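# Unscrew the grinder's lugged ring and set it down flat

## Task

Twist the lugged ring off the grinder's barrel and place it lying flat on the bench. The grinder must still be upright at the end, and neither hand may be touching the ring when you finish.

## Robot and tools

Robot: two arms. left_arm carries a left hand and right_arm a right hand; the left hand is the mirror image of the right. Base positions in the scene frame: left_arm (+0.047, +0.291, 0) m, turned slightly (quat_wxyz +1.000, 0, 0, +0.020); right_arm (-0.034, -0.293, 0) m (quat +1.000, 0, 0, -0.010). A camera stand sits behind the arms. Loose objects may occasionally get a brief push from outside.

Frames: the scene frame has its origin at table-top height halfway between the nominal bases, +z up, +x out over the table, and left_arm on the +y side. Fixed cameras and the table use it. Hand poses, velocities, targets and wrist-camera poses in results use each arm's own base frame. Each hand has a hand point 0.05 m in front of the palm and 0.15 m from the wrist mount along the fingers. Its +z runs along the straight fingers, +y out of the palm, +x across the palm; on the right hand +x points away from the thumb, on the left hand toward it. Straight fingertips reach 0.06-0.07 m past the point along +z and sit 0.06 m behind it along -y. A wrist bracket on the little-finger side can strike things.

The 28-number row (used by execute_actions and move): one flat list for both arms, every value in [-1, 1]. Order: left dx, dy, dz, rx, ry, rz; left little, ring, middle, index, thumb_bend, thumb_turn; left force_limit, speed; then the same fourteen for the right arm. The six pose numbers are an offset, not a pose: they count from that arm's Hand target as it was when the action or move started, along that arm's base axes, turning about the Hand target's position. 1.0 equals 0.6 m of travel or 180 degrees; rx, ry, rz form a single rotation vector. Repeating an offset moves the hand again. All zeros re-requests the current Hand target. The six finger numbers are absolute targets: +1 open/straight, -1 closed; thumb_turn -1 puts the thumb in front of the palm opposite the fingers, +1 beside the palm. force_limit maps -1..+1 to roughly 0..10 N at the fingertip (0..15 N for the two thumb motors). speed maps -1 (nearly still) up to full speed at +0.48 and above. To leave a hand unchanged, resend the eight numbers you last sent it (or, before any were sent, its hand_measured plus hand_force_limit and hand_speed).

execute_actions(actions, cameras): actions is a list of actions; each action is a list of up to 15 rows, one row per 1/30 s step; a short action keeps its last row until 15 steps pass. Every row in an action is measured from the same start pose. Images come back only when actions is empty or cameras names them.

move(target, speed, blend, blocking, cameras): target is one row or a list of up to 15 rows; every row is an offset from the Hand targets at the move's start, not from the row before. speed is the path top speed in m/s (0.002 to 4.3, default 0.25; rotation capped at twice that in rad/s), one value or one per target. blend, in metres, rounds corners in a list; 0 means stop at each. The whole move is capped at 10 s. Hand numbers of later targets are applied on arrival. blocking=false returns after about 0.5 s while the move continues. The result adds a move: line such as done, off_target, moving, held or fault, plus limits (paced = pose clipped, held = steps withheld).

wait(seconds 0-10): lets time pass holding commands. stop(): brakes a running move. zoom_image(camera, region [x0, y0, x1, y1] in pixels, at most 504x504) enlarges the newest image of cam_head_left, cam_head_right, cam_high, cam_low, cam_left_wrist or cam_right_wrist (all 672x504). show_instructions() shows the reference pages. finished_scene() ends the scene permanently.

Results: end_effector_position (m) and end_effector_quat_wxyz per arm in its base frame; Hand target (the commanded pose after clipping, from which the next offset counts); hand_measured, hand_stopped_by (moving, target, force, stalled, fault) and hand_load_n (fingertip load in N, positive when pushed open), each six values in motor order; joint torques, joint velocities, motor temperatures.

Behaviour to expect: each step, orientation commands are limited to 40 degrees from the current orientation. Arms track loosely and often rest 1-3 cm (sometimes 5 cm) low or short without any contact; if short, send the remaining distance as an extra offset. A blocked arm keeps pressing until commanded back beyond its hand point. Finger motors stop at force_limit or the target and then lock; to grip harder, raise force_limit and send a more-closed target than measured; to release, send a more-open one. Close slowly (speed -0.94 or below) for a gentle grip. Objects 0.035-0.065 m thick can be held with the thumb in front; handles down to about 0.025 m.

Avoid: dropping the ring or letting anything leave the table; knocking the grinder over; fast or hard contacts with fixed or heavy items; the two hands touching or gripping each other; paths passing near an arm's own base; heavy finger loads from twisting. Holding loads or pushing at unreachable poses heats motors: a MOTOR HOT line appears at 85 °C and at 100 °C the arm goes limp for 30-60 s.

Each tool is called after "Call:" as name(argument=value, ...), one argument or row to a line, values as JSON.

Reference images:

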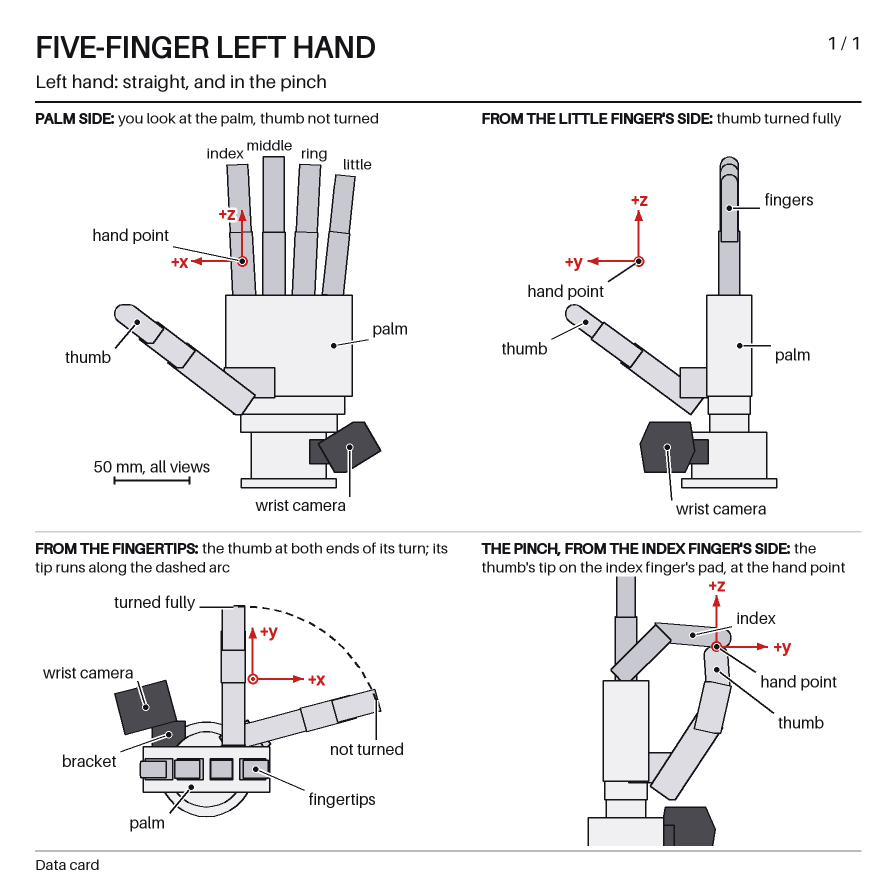

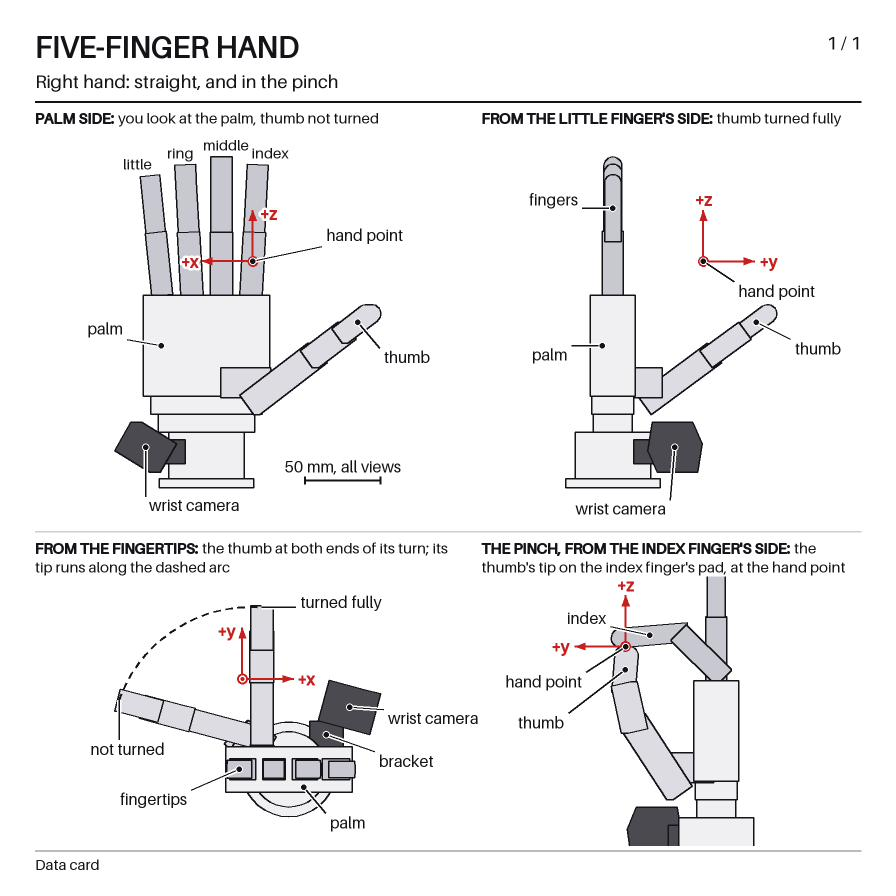

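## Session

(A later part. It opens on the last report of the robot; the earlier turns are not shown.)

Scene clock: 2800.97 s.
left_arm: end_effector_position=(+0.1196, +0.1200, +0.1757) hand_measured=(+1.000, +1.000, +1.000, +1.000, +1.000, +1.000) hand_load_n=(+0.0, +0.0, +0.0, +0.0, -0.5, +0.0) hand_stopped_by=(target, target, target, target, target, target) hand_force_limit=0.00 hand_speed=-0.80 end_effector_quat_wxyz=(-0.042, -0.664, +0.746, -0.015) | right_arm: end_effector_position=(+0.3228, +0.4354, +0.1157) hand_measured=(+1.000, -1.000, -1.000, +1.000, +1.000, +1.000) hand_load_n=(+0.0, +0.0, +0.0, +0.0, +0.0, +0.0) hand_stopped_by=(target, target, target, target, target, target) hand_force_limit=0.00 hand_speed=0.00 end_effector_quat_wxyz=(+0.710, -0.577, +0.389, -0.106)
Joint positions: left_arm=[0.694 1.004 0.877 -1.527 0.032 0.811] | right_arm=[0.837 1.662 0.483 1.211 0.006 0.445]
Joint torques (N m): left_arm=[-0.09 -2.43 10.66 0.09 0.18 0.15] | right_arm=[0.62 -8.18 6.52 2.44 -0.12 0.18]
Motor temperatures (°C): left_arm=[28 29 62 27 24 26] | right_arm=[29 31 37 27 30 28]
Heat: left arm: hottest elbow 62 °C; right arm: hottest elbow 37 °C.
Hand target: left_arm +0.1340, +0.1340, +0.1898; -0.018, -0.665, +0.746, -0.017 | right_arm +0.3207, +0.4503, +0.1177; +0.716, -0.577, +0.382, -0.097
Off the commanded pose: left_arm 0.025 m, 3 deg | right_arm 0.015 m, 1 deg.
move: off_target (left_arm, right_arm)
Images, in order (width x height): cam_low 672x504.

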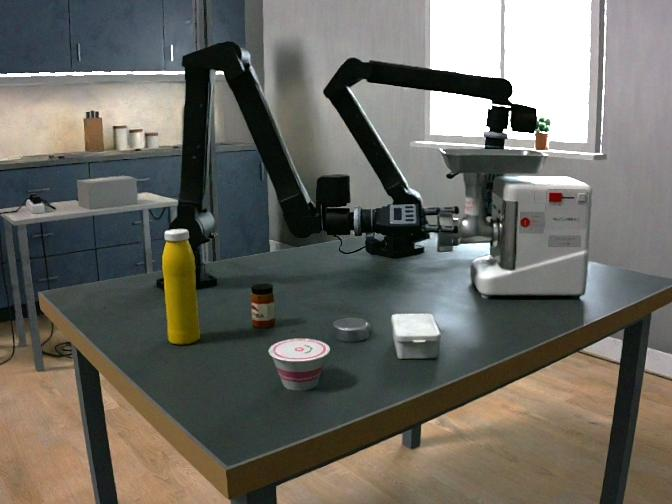

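Call:
move(
  target=[
    [0,0,0,0,0,0,1,1,1,1,1,1,0,-0.8,0.0167,-0.015,0.0738,0,0,0,1,-1,-1,1,1,1,0,0],
    [0,0,0,0,0,0,1,1,1,1,1,1,0,-0.8,-0.033,-0.0712,0.064,0,0,0,1,-1,-1,1,1,1,0,0],
    [0,0,0,0,0,0,1,1,1,1,1,1,0,-0.8,-0.2012,-0.2588,0.0833,0,0,0,1,-1,-1,1,1,1,0,0],
    [0,0,0,0,0,0,1,1,1,1,1,1,0,-0.8,-0.1178,-0.5505,0.1333,0,0,0,1,-1,-1,1,1,1,0,0],
  ],
  speed=[0.08,0.15,0.25,0.25],
  blend=[0.003,0.01,0.03,0],
  cameras=["all"],
)

Call:
zoom_image(
  camera="cam_low",
  region=[425, 195, 467, 258],
)

Call:
zoom_image(
  camera="cam_head_left",
  region=[264, 150, 320, 192],
)

Call:
zoom_image(
  camera="cam_high",
  region=[315, 155, 371, 197],
)

Scene clock: 3068.30 s.
left_arm: end_effector_position=(+0.1196, +0.1200, +0.1757) hand_measured=(+1.000, +1.000, +1.000, +1.000, +1.000, +1.000) hand_load_n=(+0.0, +0.0, +0.0, +0.0, +0.0, -0.5) hand_stopped_by=(target, target, target, target, target, target) hand_force_limit=0.00 hand_speed=-0.80 end_effector_quat_wxyz=(-0.042, -0.664, +0.746, -0.015) | right_arm: end_effector_position=(+0.2357, +0.1282, +0.1753) hand_measured=(+1.000, -1.000, -1.000, +1.000, +1.000, +1.000) hand_load_n=(+0.0, +0.0, +0.0, +0.0, +0.0, +0.0) hand_stopped_by=(target, target, target, target, target, target) hand_force_limit=0.00 hand_speed=0.00 end_effector_quat_wxyz=(+0.710, -0.576, +0.397, -0.075)
Joint positions: left_arm=[0.694 1.004 0.877 -1.527 0.032 0.811] | right_arm=[-0.352 0.697 0.083 0.669 -1.214 0.551]
Joint torques (N m): left_arm=[-0.03 -2.84 10.51 0.02 0.2 0.16] | right_arm=[-1.85 0.73 11.58 2.45 -0.11 0.17]
Motor temperatures (°C): left_arm=[28 29 62 27 24 26] | right_arm=[29 29 38 27 29 28]
Heat: left arm: hottest elbow 62 °C; right arm: hottest elbow 38 °C.
Hand target: left_arm +0.1340, +0.1340, +0.1898; -0.018, -0.665, +0.746, -0.017 | right_arm +0.2501, +0.1200, +0.1977; +0.716, -0.577, +0.382, -0.097
Off the commanded pose: left_arm 0.025 m, 3 deg | right_arm 0.028 m, 3 deg.
move: off_target (left_arm, right_arm)

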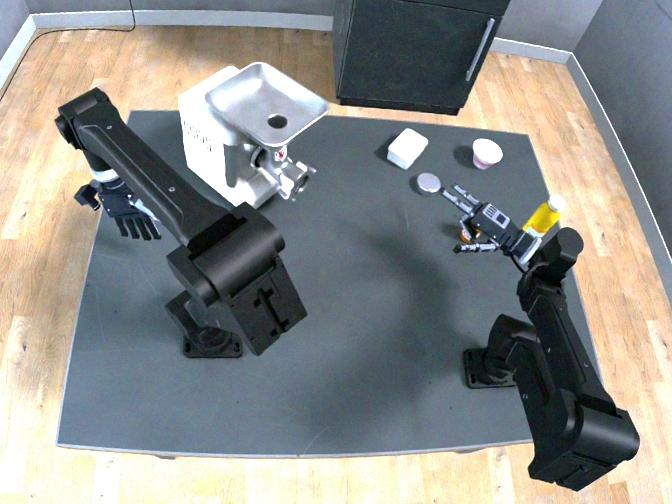

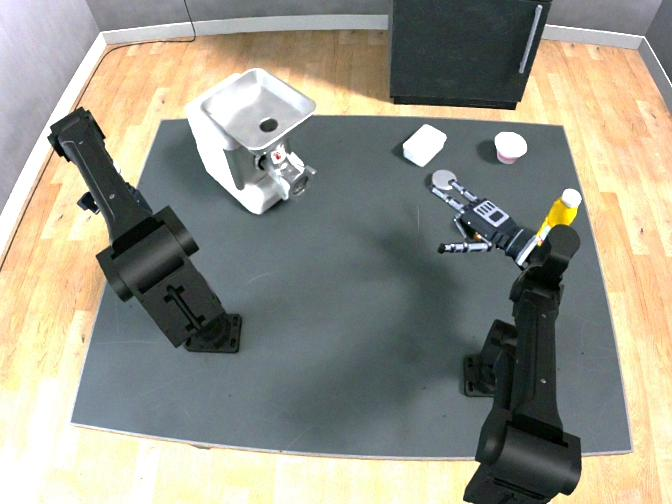

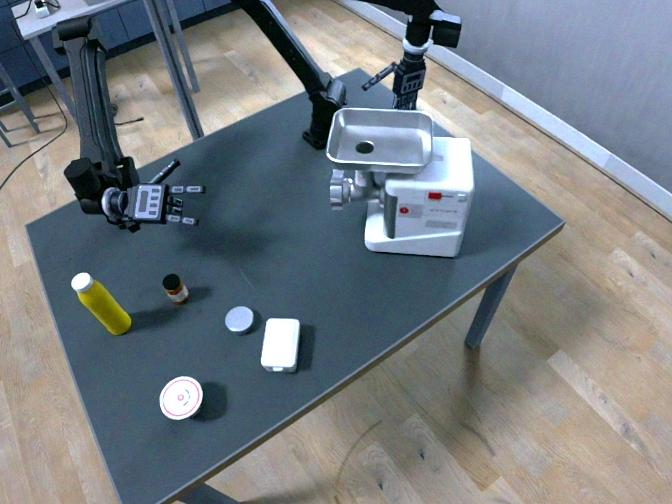

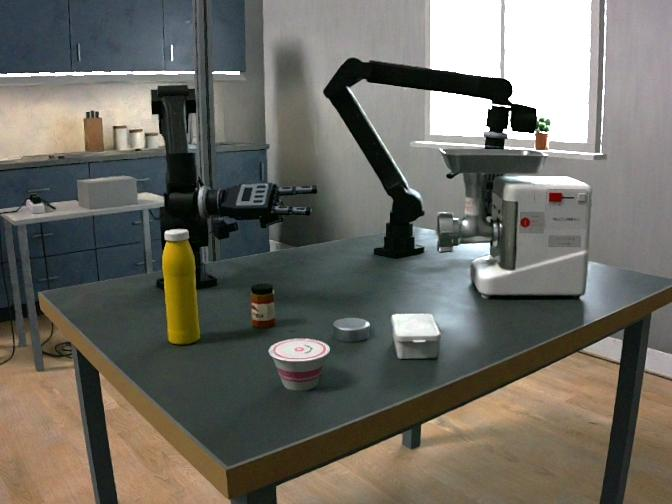

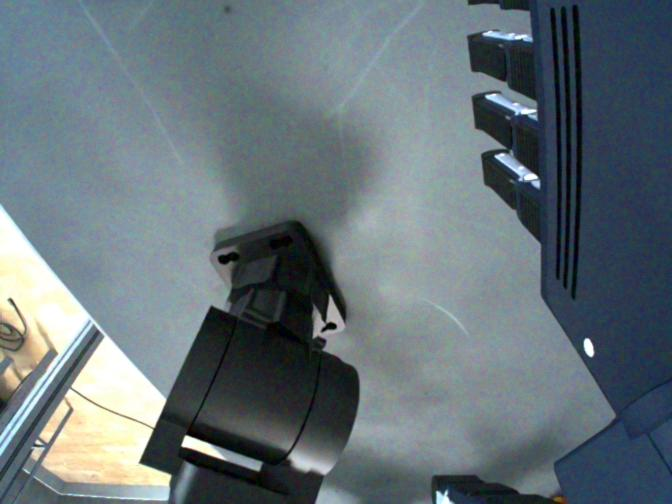

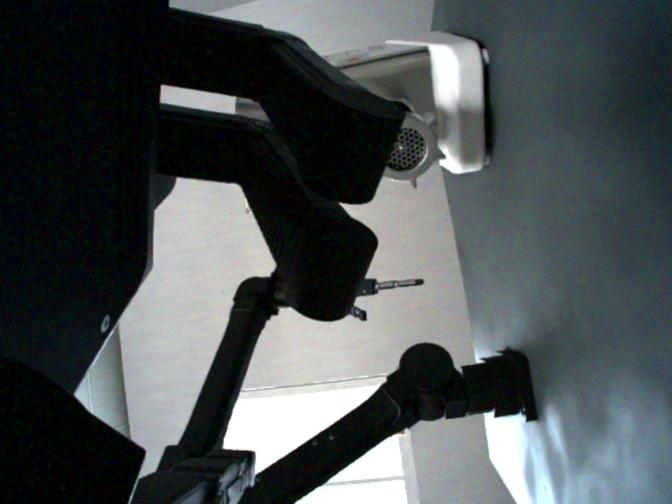

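Scaled by 8.000 from the camera's 672x504 image, which has a finer 960x720 frame.

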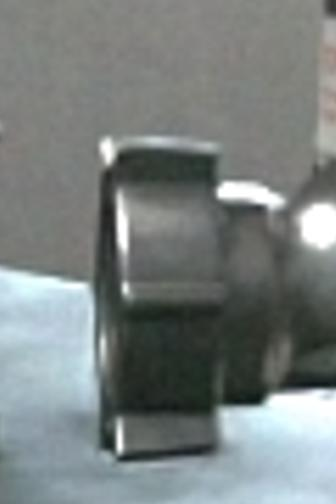

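Scaled by 9.000 from the camera's 672x504 image, which has a finer 960x720 frame.

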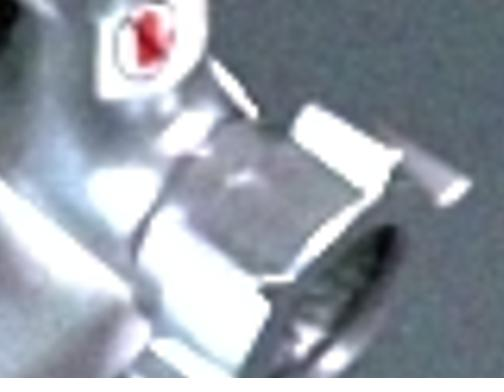

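Scaled by 9.000 from the camera's 672x504 image, which has a finer 960x720 frame.

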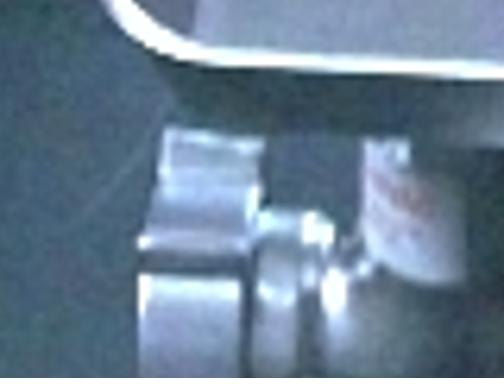

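Call:
move(
  target=[
    [0.1433,-0.2233,0.117,-0.2728,0.14,0.2867,1,1,1,1,1,-1,0,-0.2,0,0,0,0,0,0,1,-1,-1,1,1,1,0,0],
    [0.091,-0.6113,-0.0413,-0.5456,0.28,0.5733,1,1,1,1,1,-1,0,-0.2,0,0,0,0,0,0,1,-1,-1,1,1,1,0,0],
  ],
  speed=0.2,
  blend=[0.05,0],
  cameras=["all"],
)

Scene clock: 3144.97 s.
left_arm: end_effector_position=(+0.1908, -0.2297, +0.1629) hand_measured=(+1.000, +1.000, +1.000, +1.000, +1.000, -1.000) hand_load_n=(+0.0, +0.0, +0.0, +0.0, +0.0, +0.0) hand_stopped_by=(target, target, target, target, target, target) hand_force_limit=0.00 hand_speed=-0.20 end_effector_quat_wxyz=(+0.578, +0.811, -0.044, +0.084) | right_arm: end_effector_position=(+0.2357, +0.1282, +0.1757) hand_measured=(+1.000, -1.000, -1.000, +1.000, +1.000, +1.000) hand_load_n=(+0.0, +0.0, +0.0, +0.0, +0.0, +0.0) hand_stopped_by=(target, target, target, target, target, target) hand_force_limit=0.00 hand_speed=0.00 end_effector_quat_wxyz=(+0.710, -0.576, +0.397, -0.075)
Joint positions: left_arm=[-0.173 0.788 0.157 -0.281 1.157 -2.073] | right_arm=[-0.353 0.698 0.083 0.674 -1.215 0.555]
Joint torques (N m): left_arm=[-1.79 -1.44 6.05 1.4 0.62 -0.04] | right_arm=[-1.85 0.79 11.52 2.37 -0.11 0.21]
Motor temperatures (°C): left_arm=[28 29 61 27 25 26] | right_arm=[29 29 46 27 29 28]
Heat: left arm: hottest elbow 61 °C; right arm: hottest elbow 46 °C.
Hand target: left_arm +0.1884, -0.2327, +0.1649; +0.648, +0.684, +0.227, +0.246 | right_arm +0.2501, +0.1200, +0.1977; +0.716, -0.577, +0.382, -0.096
Off the commanded pose: left_arm 0.004 m, 47 deg; orientation clipped | right_arm 0.028 m, 3 deg.
joint sent to its limit (left arm) — joint 6 (wrist roll), lower limit. The joint targets are off in orientation, not in position.
move: off_target (left_arm, right_arm); limits=paced

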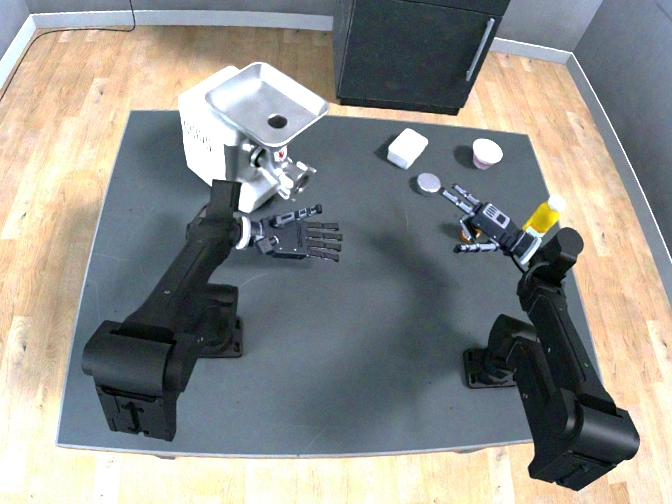

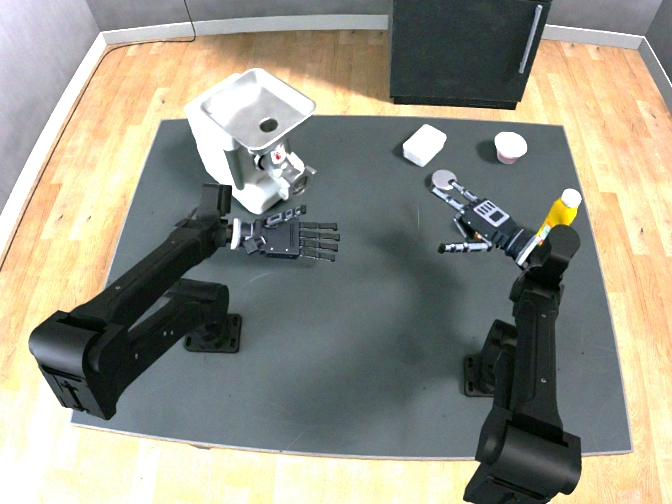

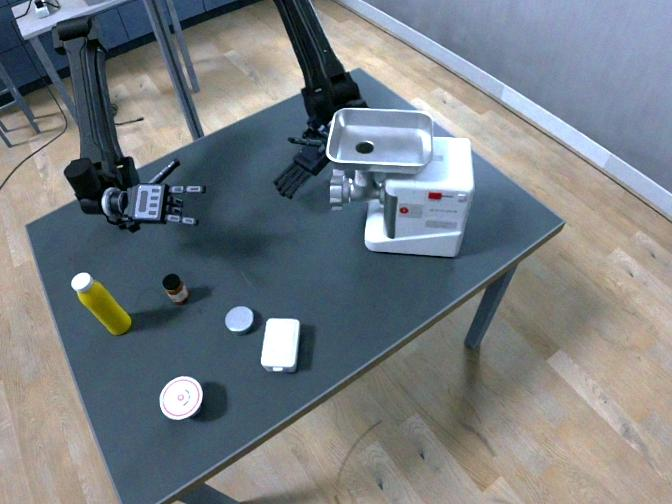

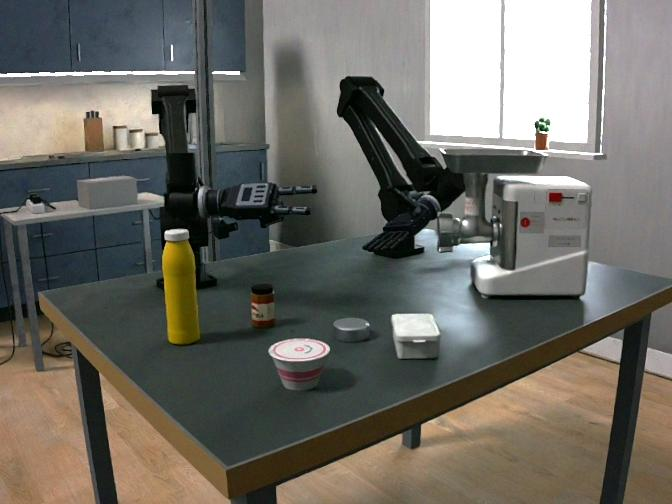

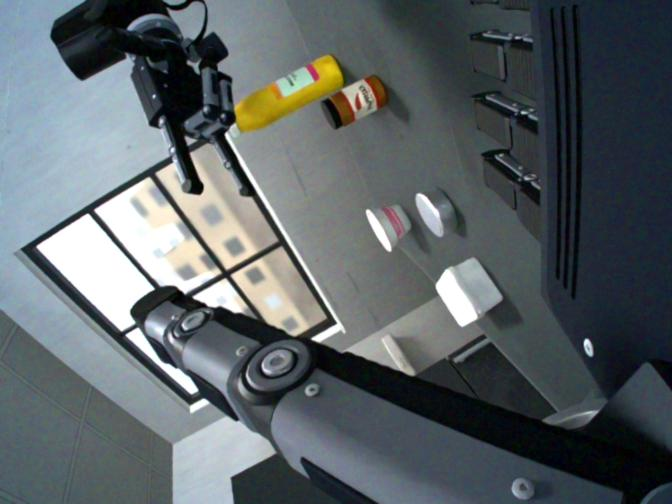

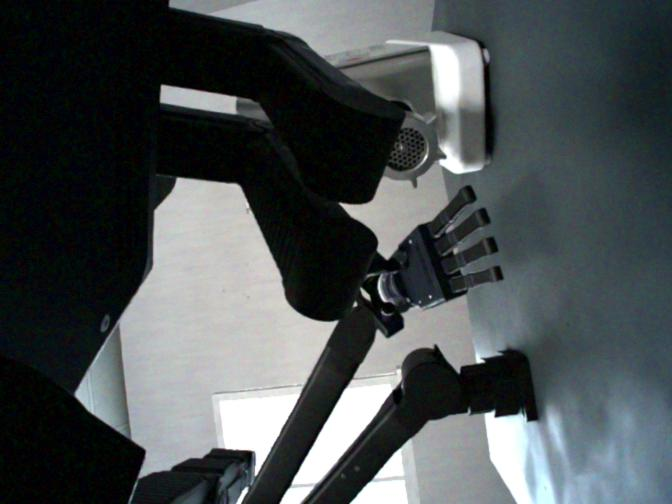

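Call:
move(
  target=[
    [0.0527,0.3878,0.1585,0.2728,-0.14,-0.2867,1,1,1,1,1,1,0,-0.2,0,0,0,0,0,0,1,-1,-1,1,1,1,0,0],
    [-0.0907,0.6112,0.0415,0.5456,-0.28,-0.5733,1,1,1,1,1,1,0,-0.2,0,0,0,0,0,0,1,-1,-1,1,1,1,0,0],
  ],
  speed=0.25,
  blend=[0.05,0],
  cameras=["cam_right_wrist", "cam_head_left"],
)

Call:
zoom_image(
  camera="cam_right_wrist",
  region=[360, 90, 460, 200],
)

Scene clock: 3310.37 s.
left_arm: end_effector_position=(+0.1345, +0.1316, +0.1890) hand_measured=(+1.000, +1.000, +1.000, +1.000, +1.000, +1.000) hand_load_n=(+0.0, +0.0, +0.0, +0.0, +0.0, +0.0) hand_stopped_by=(target, target, target, target, target, target) hand_force_limit=0.00 hand_speed=-0.20 end_effector_quat_wxyz=(+0.022, -0.650, +0.759, +0.004) | right_arm: end_effector_position=(+0.2357, +0.1282, +0.1757) hand_measured=(+1.000, -1.000, -1.000, +1.000, +1.000, +1.000) hand_load_n=(+0.0, +0.0, +0.0, +0.0, +0.0, +0.0) hand_stopped_by=(target, target, target, target, target, target) hand_force_limit=0.00 hand_speed=0.00 end_effector_quat_wxyz=(+0.710, -0.576, +0.397, -0.075)
Joint positions: left_arm=[0.649 0.952 0.902 -1.478 -0.011 0.803] | right_arm=[-0.353 0.698 0.083 0.674 -1.215 0.555]
Joint torques (N m): left_arm=[-0.5 -4.72 6.78 0.5 0.02 0.14] | right_arm=[-1.85 0.73 11.51 2.37 -0.11 0.21]
Motor temperatures (°C): left_arm=[28 29 50 27 25 27] | right_arm=[29 28 49 27 29 28]
Heat: left arm: hottest elbow 50 °C; right arm: hottest elbow 49 °C.
Hand target: left_arm +0.1340, +0.1339, +0.1898; +0.033, -0.649, +0.760, +0.004 | right_arm +0.2501, +0.1200, +0.1977; +0.716, -0.577, +0.382, -0.096
Off the commanded pose: left_arm 0.003 m, 1 deg | right_arm 0.028 m, 3 deg.
move: off_target (right_arm); limits=paced
Images, in order (width x height): cam_head_left 672x504, cam_right_wrist 672x504.

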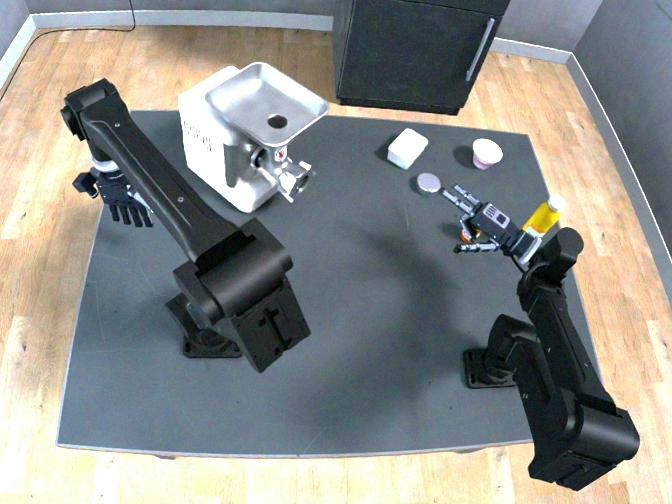

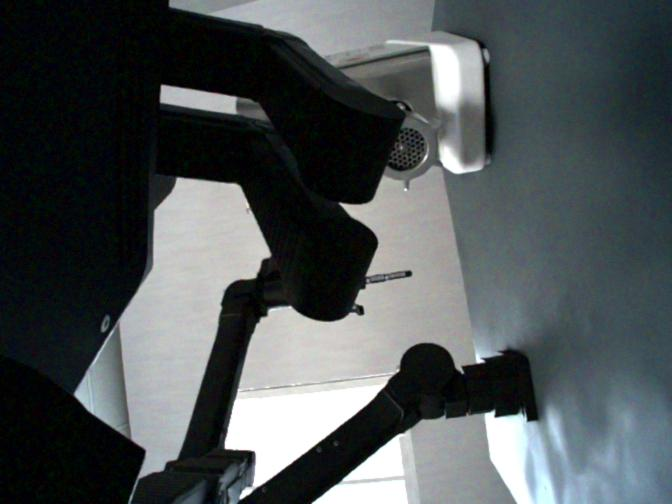

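Scaled by 4.582 from the camera's 672x504 image, which has a finer 960x720 frame.

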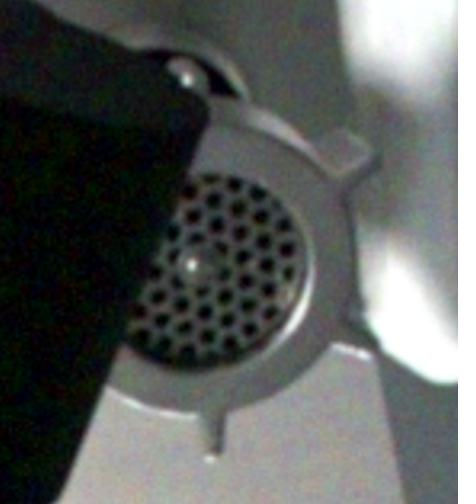

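Call:
move(
  target=[0,0,0,0,0,0,1,1,1,1,1,1,0,-0.2,0.0882,0.4017,-0.1128,-0.0615,-0.4841,0.0563,1,1,1,1,1,-1,0,0],
  speed=0.2,
  cameras=["all"],
)

Scene clock: 3364.00 s.
left_arm: end_effector_position=(+0.1345, +0.1316, +0.1890) hand_measured=(+1.000, +1.000, +1.000, +1.000, +1.000, +1.000) hand_load_n=(+0.0, +0.0, +0.0, +0.0, +0.0, +0.0) hand_stopped_by=(target, target, target, target, target, target) hand_force_limit=0.00 hand_speed=-0.20 end_effector_quat_wxyz=(+0.022, -0.650, +0.760, +0.004) | right_arm: end_effector_position=(+0.2962, +0.3526, +0.1198) hand_measured=(+1.000, +1.000, +1.000, +1.000, +1.000, -1.000) hand_load_n=(+0.0, +0.0, +0.0, +0.0, -0.5, +0.0) hand_stopped_by=(target, target, target, target, target, target) hand_force_limit=0.00 hand_speed=0.00 end_effector_quat_wxyz=(+0.648, -0.584, -0.298, -0.388)
Joint positions: left_arm=[0.649 0.952 0.902 -1.478 -0.011 0.804] | right_arm=[0.56 1.657 0.346 1.548 -0.928 -0.821]
Joint torques (N m): left_arm=[-0.79 -4.66 6.74 0.47 0 0.18] | right_arm=[-0.32 -7.53 5.35 2.59 -0.01 -0.03]
Heat: left arm: hottest elbow 49 °C; right arm: hottest elbow 48 °C.
Hand target: left_arm +0.1340, +0.1339, +0.1898; +0.033, -0.649, +0.760, +0.004 | right_arm +0.3031, +0.3610, +0.1299; +0.732, -0.440, -0.273, -0.442
Off the commanded pose: left_arm 0.002 m, 1 deg | right_arm 0.015 m, 20 deg.
joint sent to its limit (right arm) — joint 4 (wrist pitch), upper limit. The joint targets are off in orientation, not in position.
move: off_target (right_arm)

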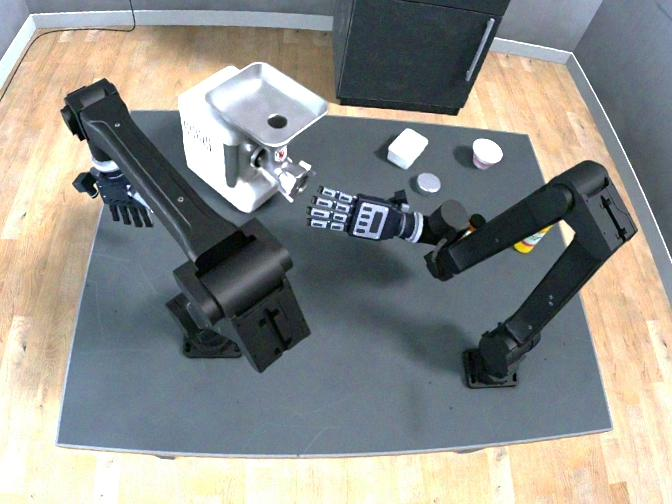

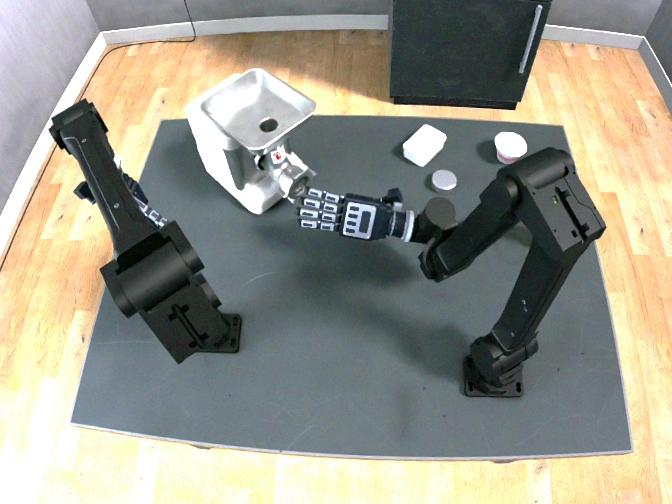

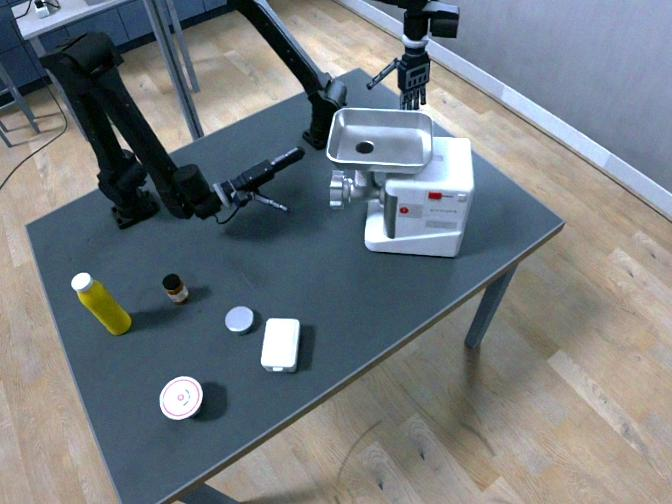

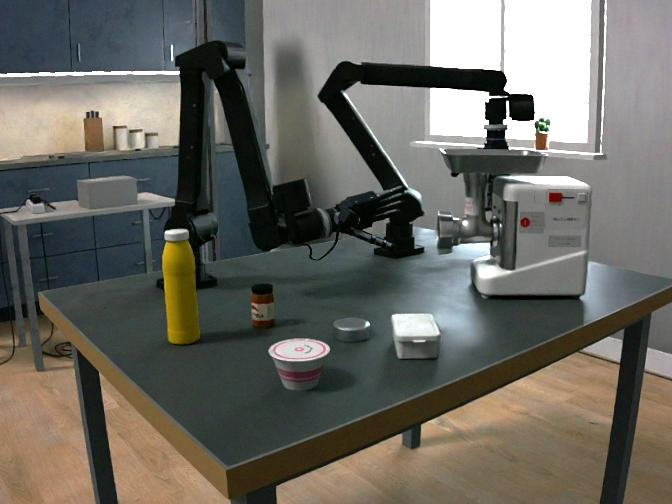

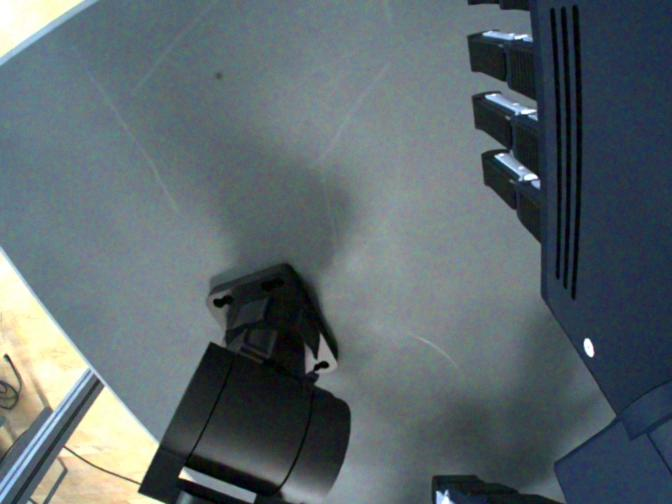

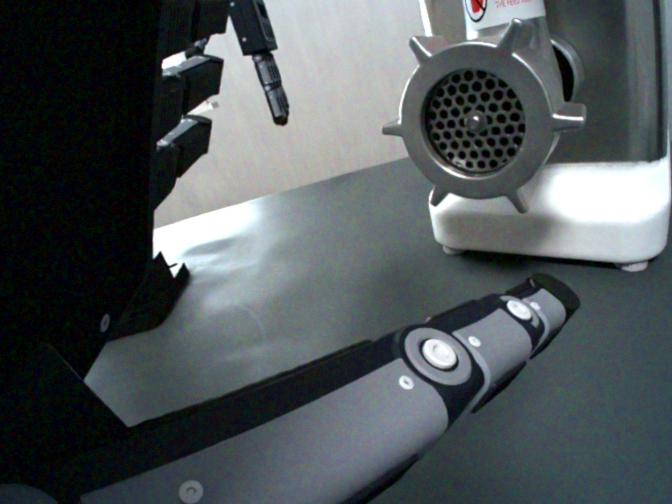

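Call:
zoom_image(
  camera="cam_right_wrist",
  region=[370, 0, 610, 220],
)

Scaled by 2.100 from the camera's 672x504 image, which has a finer 960x720 frame.

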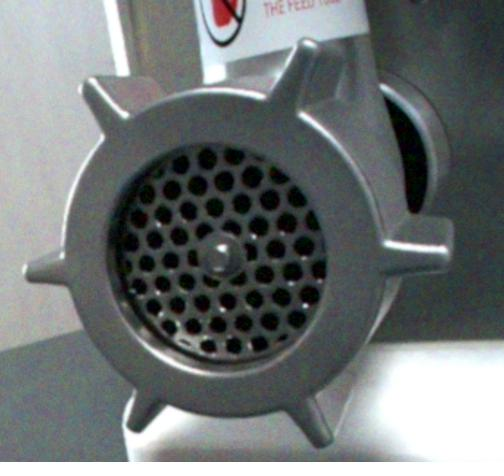

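Call:
move(
  target=[0,0,0,0,0,0,1,1,1,1,1,1,0,-0.2,0.0475,0.0083,0.0118,-0.223,-0.2469,-0.0229,1,1,1,1,1,-1,0,0],
  speed=0.25,
  cameras=["cam_right_wrist", "cam_head_left", "cam_low", "cam_high"],
)

Scene clock: 3432.37 s.
left_arm: end_effector_position=(+0.1345, +0.1316, +0.1890) hand_measured=(+1.000, +1.000, +1.000, +1.000, +1.000, +1.000) hand_load_n=(+0.0, +0.0, +0.0, +0.0, -0.5, +0.0) hand_stopped_by=(target, target, target, target, target, target) hand_force_limit=0.00 hand_speed=-0.20 end_effector_quat_wxyz=(+0.022, -0.650, +0.760, +0.004) | right_arm: end_effector_position=(+0.3207, +0.3509, +0.1112) hand_measured=(+1.000, +1.000, +1.000, +1.000, +1.000, -1.000) hand_load_n=(+0.0, +0.0, +0.0, +0.0, +0.0, +0.0) hand_stopped_by=(target, target, target, target, target, target) hand_force_limit=0.00 hand_speed=0.00 end_effector_quat_wxyz=(-0.392, +0.508, +0.598, +0.480)
Joint positions: left_arm=[0.649 0.952 0.902 -1.478 -0.011 0.804] | right_arm=[0.588 1.371 0.419 0.556 -0.925 -2.075]
Joint torques (N m): left_arm=[-0.56 -3.84 6.78 0.46 0.01 0.15] | right_arm=[0.21 -8.23 9.35 1.73 -0.24 0.02]
Motor temperatures (°C): left_arm=[28 29 49 27 25 27] | right_arm=[29 29 39 27 28 28]
Heat: left arm: hottest elbow 49 °C; right arm: hottest elbow 39 °C.
Hand target: left_arm +0.1340, +0.1339, +0.1898; +0.033, -0.649, +0.760, +0.004 | right_arm +0.3317, +0.3660, +0.1372; -0.371, +0.472, +0.640, +0.480
Off the commanded pose: left_arm 0.003 m, 1 deg | right_arm 0.032 m, 7 deg.
joint sent to its limit (right arm) — joint 6 (wrist roll), lower limit. The joint targets are off in orientation, not in position.
move: off_target (right_arm)
Images, in order (width x height): cam_head_left 672x504, cam_high 672x504, cam_low 672x504, cam_right_wrist 672x504.

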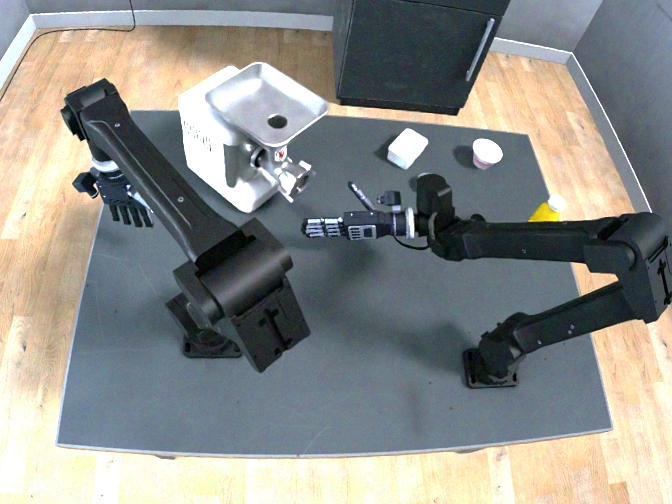

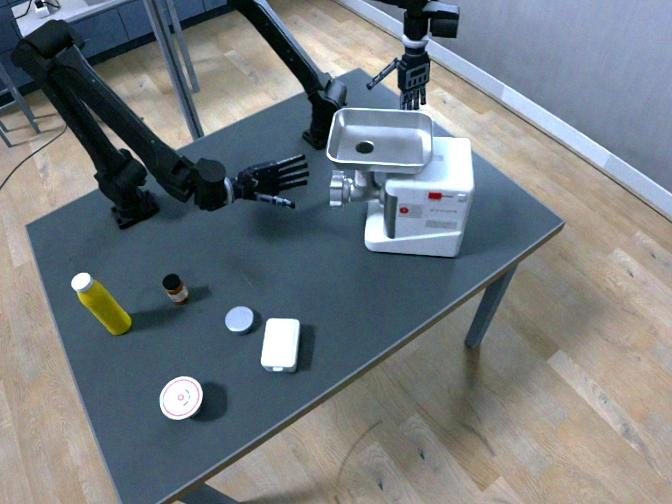

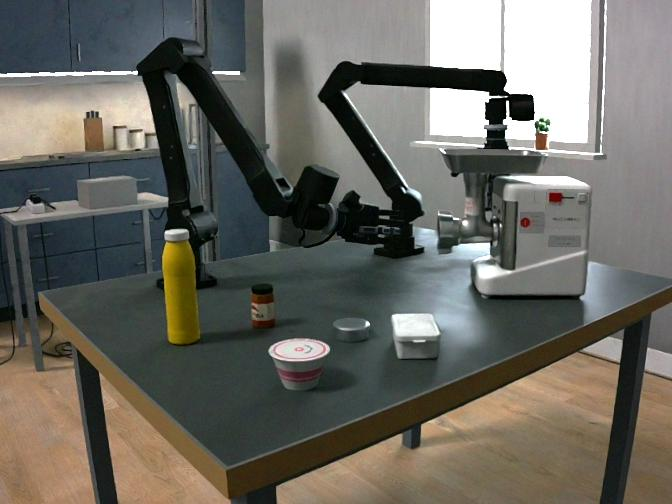

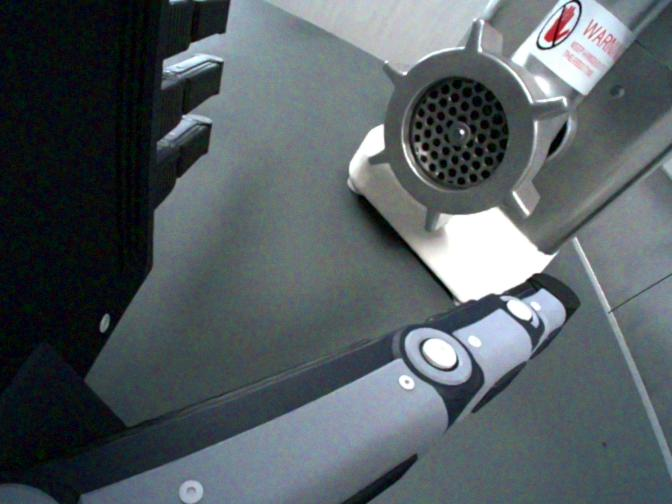

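Call:
move(
  target=[0,0,0,0,0,0,1,1,1,1,1,1,0,-0.2,0.0035,0.0417,-0.0145,0.1846,0.2186,-0.0973,1,1,1,1,1,-1,0,0],
  speed=0.25,
  cameras=["cam_right_wrist", "cam_head_left", "cam_low"],
)

Call:
zoom_image(
  camera="cam_head_left",
  region=[230, 130, 370, 235],
)

Scene clock: 3542.43 s.
left_arm: end_effector_position=(+0.1345, +0.1316, +0.1890) hand_measured=(+1.000, +1.000, +1.000, +1.000, +1.000, +1.000) hand_load_n=(+0.0, +0.0, +0.0, +0.0, +0.0, +0.0) hand_stopped_by=(target, target, target, target, target, target) hand_force_limit=0.00 hand_speed=-0.20 end_effector_quat_wxyz=(+0.022, -0.650, +0.760, +0.004) | right_arm: end_effector_position=(+0.3410, +0.3876, +0.1282) hand_measured=(+1.000, +1.000, +1.000, +1.000, +1.000, -1.000) hand_load_n=(+0.0, +0.0, +0.0, +0.0, +0.0, +0.0) hand_stopped_by=(target, target, target, target, target, target) hand_force_limit=0.00 hand_speed=0.00 end_effector_quat_wxyz=(+0.591, -0.582, -0.244, -0.502)
Joint positions: left_arm=[0.649 0.952 0.902 -1.478 -0.011 0.804] | right_arm=[0.711 1.728 0.419 1.548 -0.54 -0.977]
Joint torques (N m): left_arm=[-0.38 -4.37 6.65 0.49 0.01 0.15] | right_arm=[0.21 -8.88 2.61 2.82 0.11 0.13]
Heat: left arm: hottest elbow 48 °C; right arm: hottest elbow 42 °C.
Hand target: left_arm +0.1340, +0.1339, +0.1898; +0.033, -0.649, +0.760, +0.004 | right_arm +0.3336, +0.3911, +0.1284; +0.603, -0.569, -0.243, -0.504
Off the commanded pose: left_arm 0.003 m, 1 deg | right_arm 0.008 m, 2 deg.
joint sent to its limit (right arm) — joint 4 (wrist pitch), upper limit. The joint targets still meet the commanded pose.
move: done
Images, in order (width x height): cam_head_left 672x504, cam_low 672x504, cam_right_wrist 672x504.

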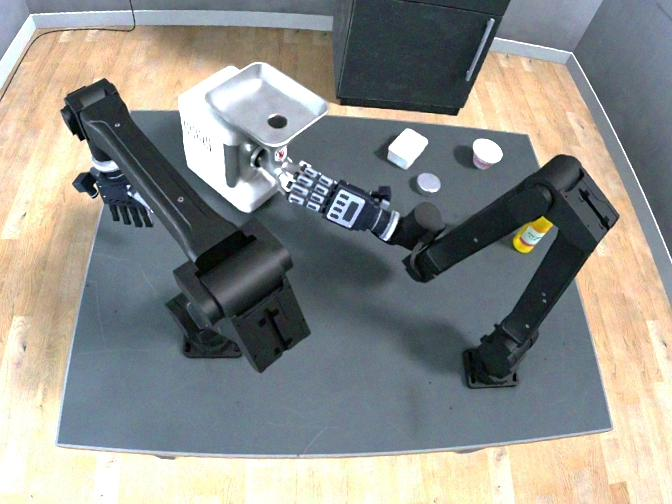

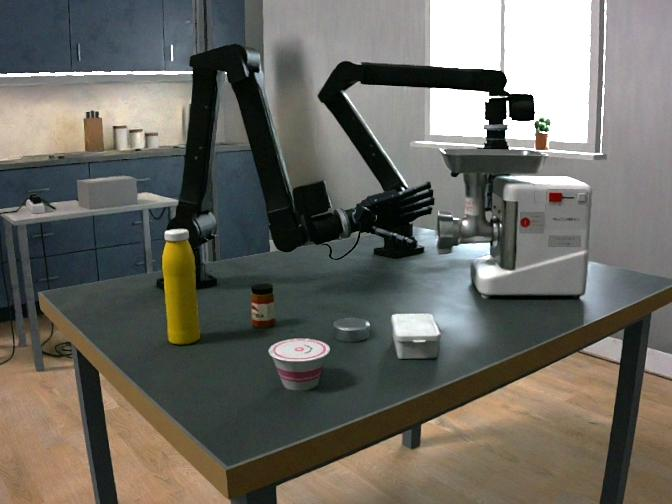

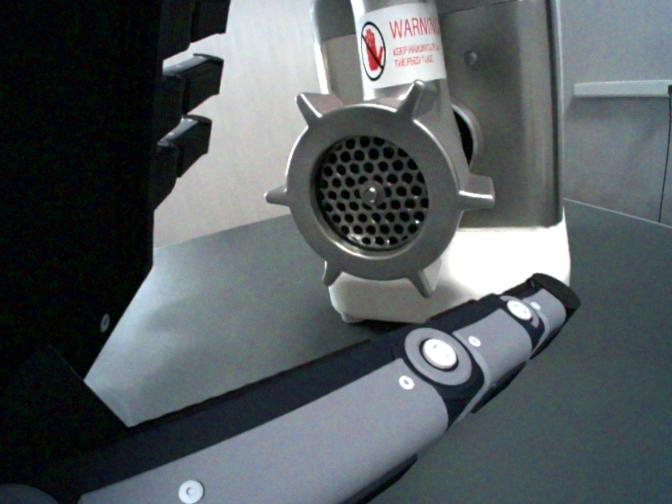

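Scaled by 3.600 from the camera's 672x504 image, which has a finer 960x720 frame.

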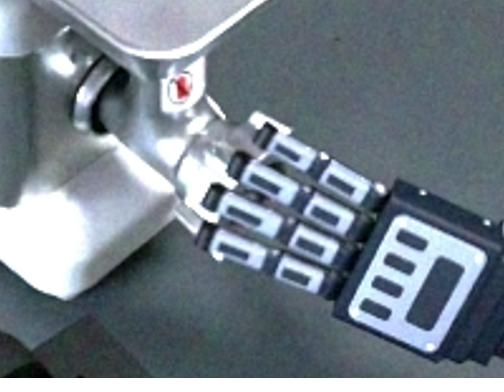

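Call:
move(
  target=[0,0,0,0,0,0,1,1,1,1,1,1,0,-0.2,-0.0268,0.0237,-0.02,0,0,0,1,1,1,1,1,-1,0,0],
  speed=0.15,
  cameras=["cam_right_wrist", "cam_head_left", "cam_low"],
)

Call:
zoom_image(
  camera="cam_head_left",
  region=[230, 130, 370, 235],
)

Scene clock: 3566.97 s.
left_arm: end_effector_position=(+0.1345, +0.1316, +0.1890) hand_measured=(+1.000, +1.000, +1.000, +1.000, +1.000, +1.000) hand_load_n=(+0.0, +0.0, +0.0, +0.0, +0.0, +0.0) hand_stopped_by=(target, target, target, target, target, target) hand_force_limit=0.00 hand_speed=-0.20 end_effector_quat_wxyz=(+0.022, -0.650, +0.760, +0.004) | right_arm: end_effector_position=(+0.3237, +0.4029, +0.1158) hand_measured=(+1.000, +1.000, +1.000, +1.000, +1.000, -1.000) hand_load_n=(+0.0, +0.0, +0.0, +0.0, +0.0, +0.0) hand_stopped_by=(target, target, target, target, target, target) hand_force_limit=0.00 hand_speed=0.00 end_effector_quat_wxyz=(+0.591, -0.591, -0.241, -0.493)
Joint positions: left_arm=[0.649 0.952 0.902 -1.478 -0.011 0.804] | right_arm=[0.78 1.752 0.413 1.548 -0.474 -0.987]
Joint torques (N m): left_arm=[-0.56 -4.31 6.79 0.58 -0.01 0.15] | right_arm=[0.09 -8.94 2.44 2.86 0.08 0]
Heat: left arm: hottest elbow 48 °C; right arm: hottest elbow 39 °C.
Hand target: left_arm +0.1340, +0.1339, +0.1898; +0.033, -0.649, +0.760, +0.004 | right_arm +0.3176, +0.4052, +0.1164; +0.603, -0.569, -0.243, -0.504
Off the commanded pose: left_arm 0.003 m, 1 deg | right_arm 0.007 m, 3 deg.
joint sent to its limit (right arm) — joint 4 (wrist pitch), upper limit. The joint targets still meet the commanded pose.
move: off_target (right_arm)
Images, in order (width x height): cam_head_left 672x504, cam_low 672x504, cam_right_wrist 672x504.

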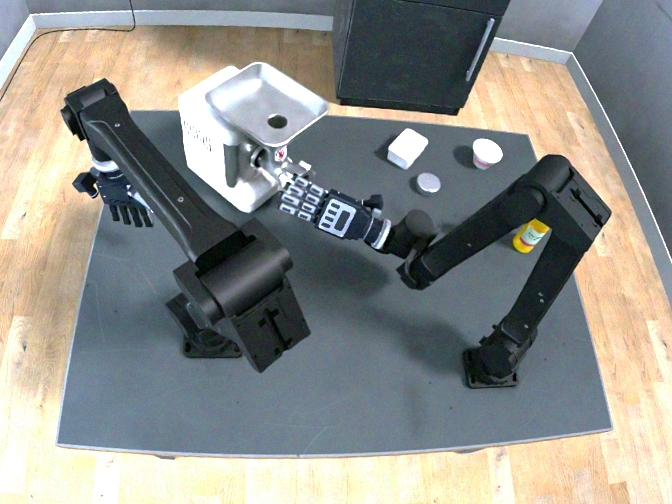

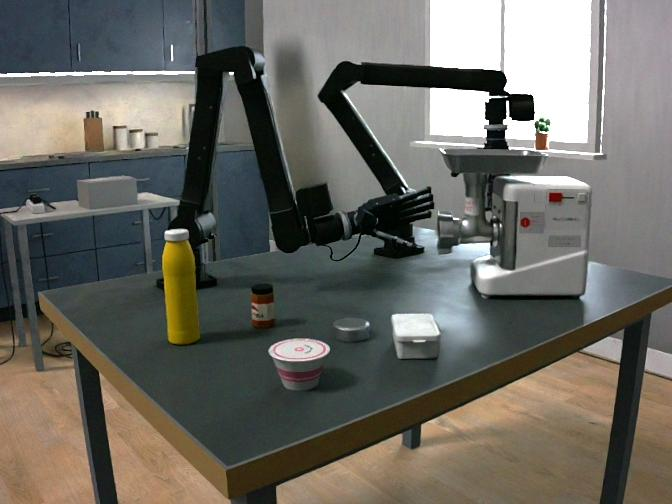

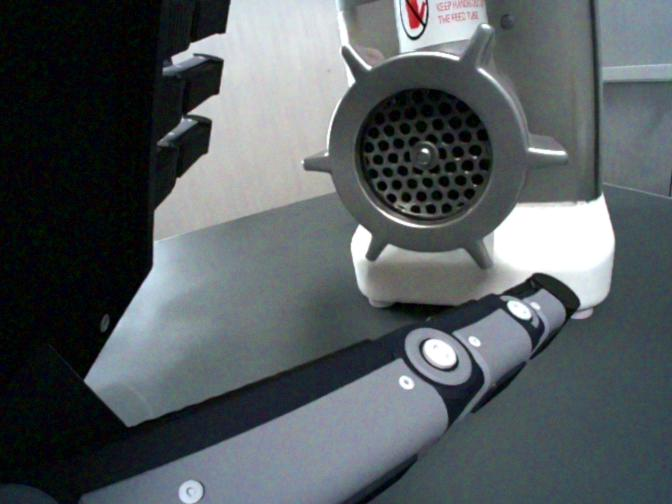

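Scaled by 3.600 from the camera's 672x504 image, which has a finer 960x720 frame.

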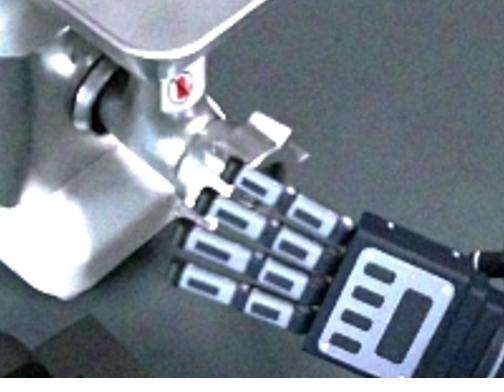

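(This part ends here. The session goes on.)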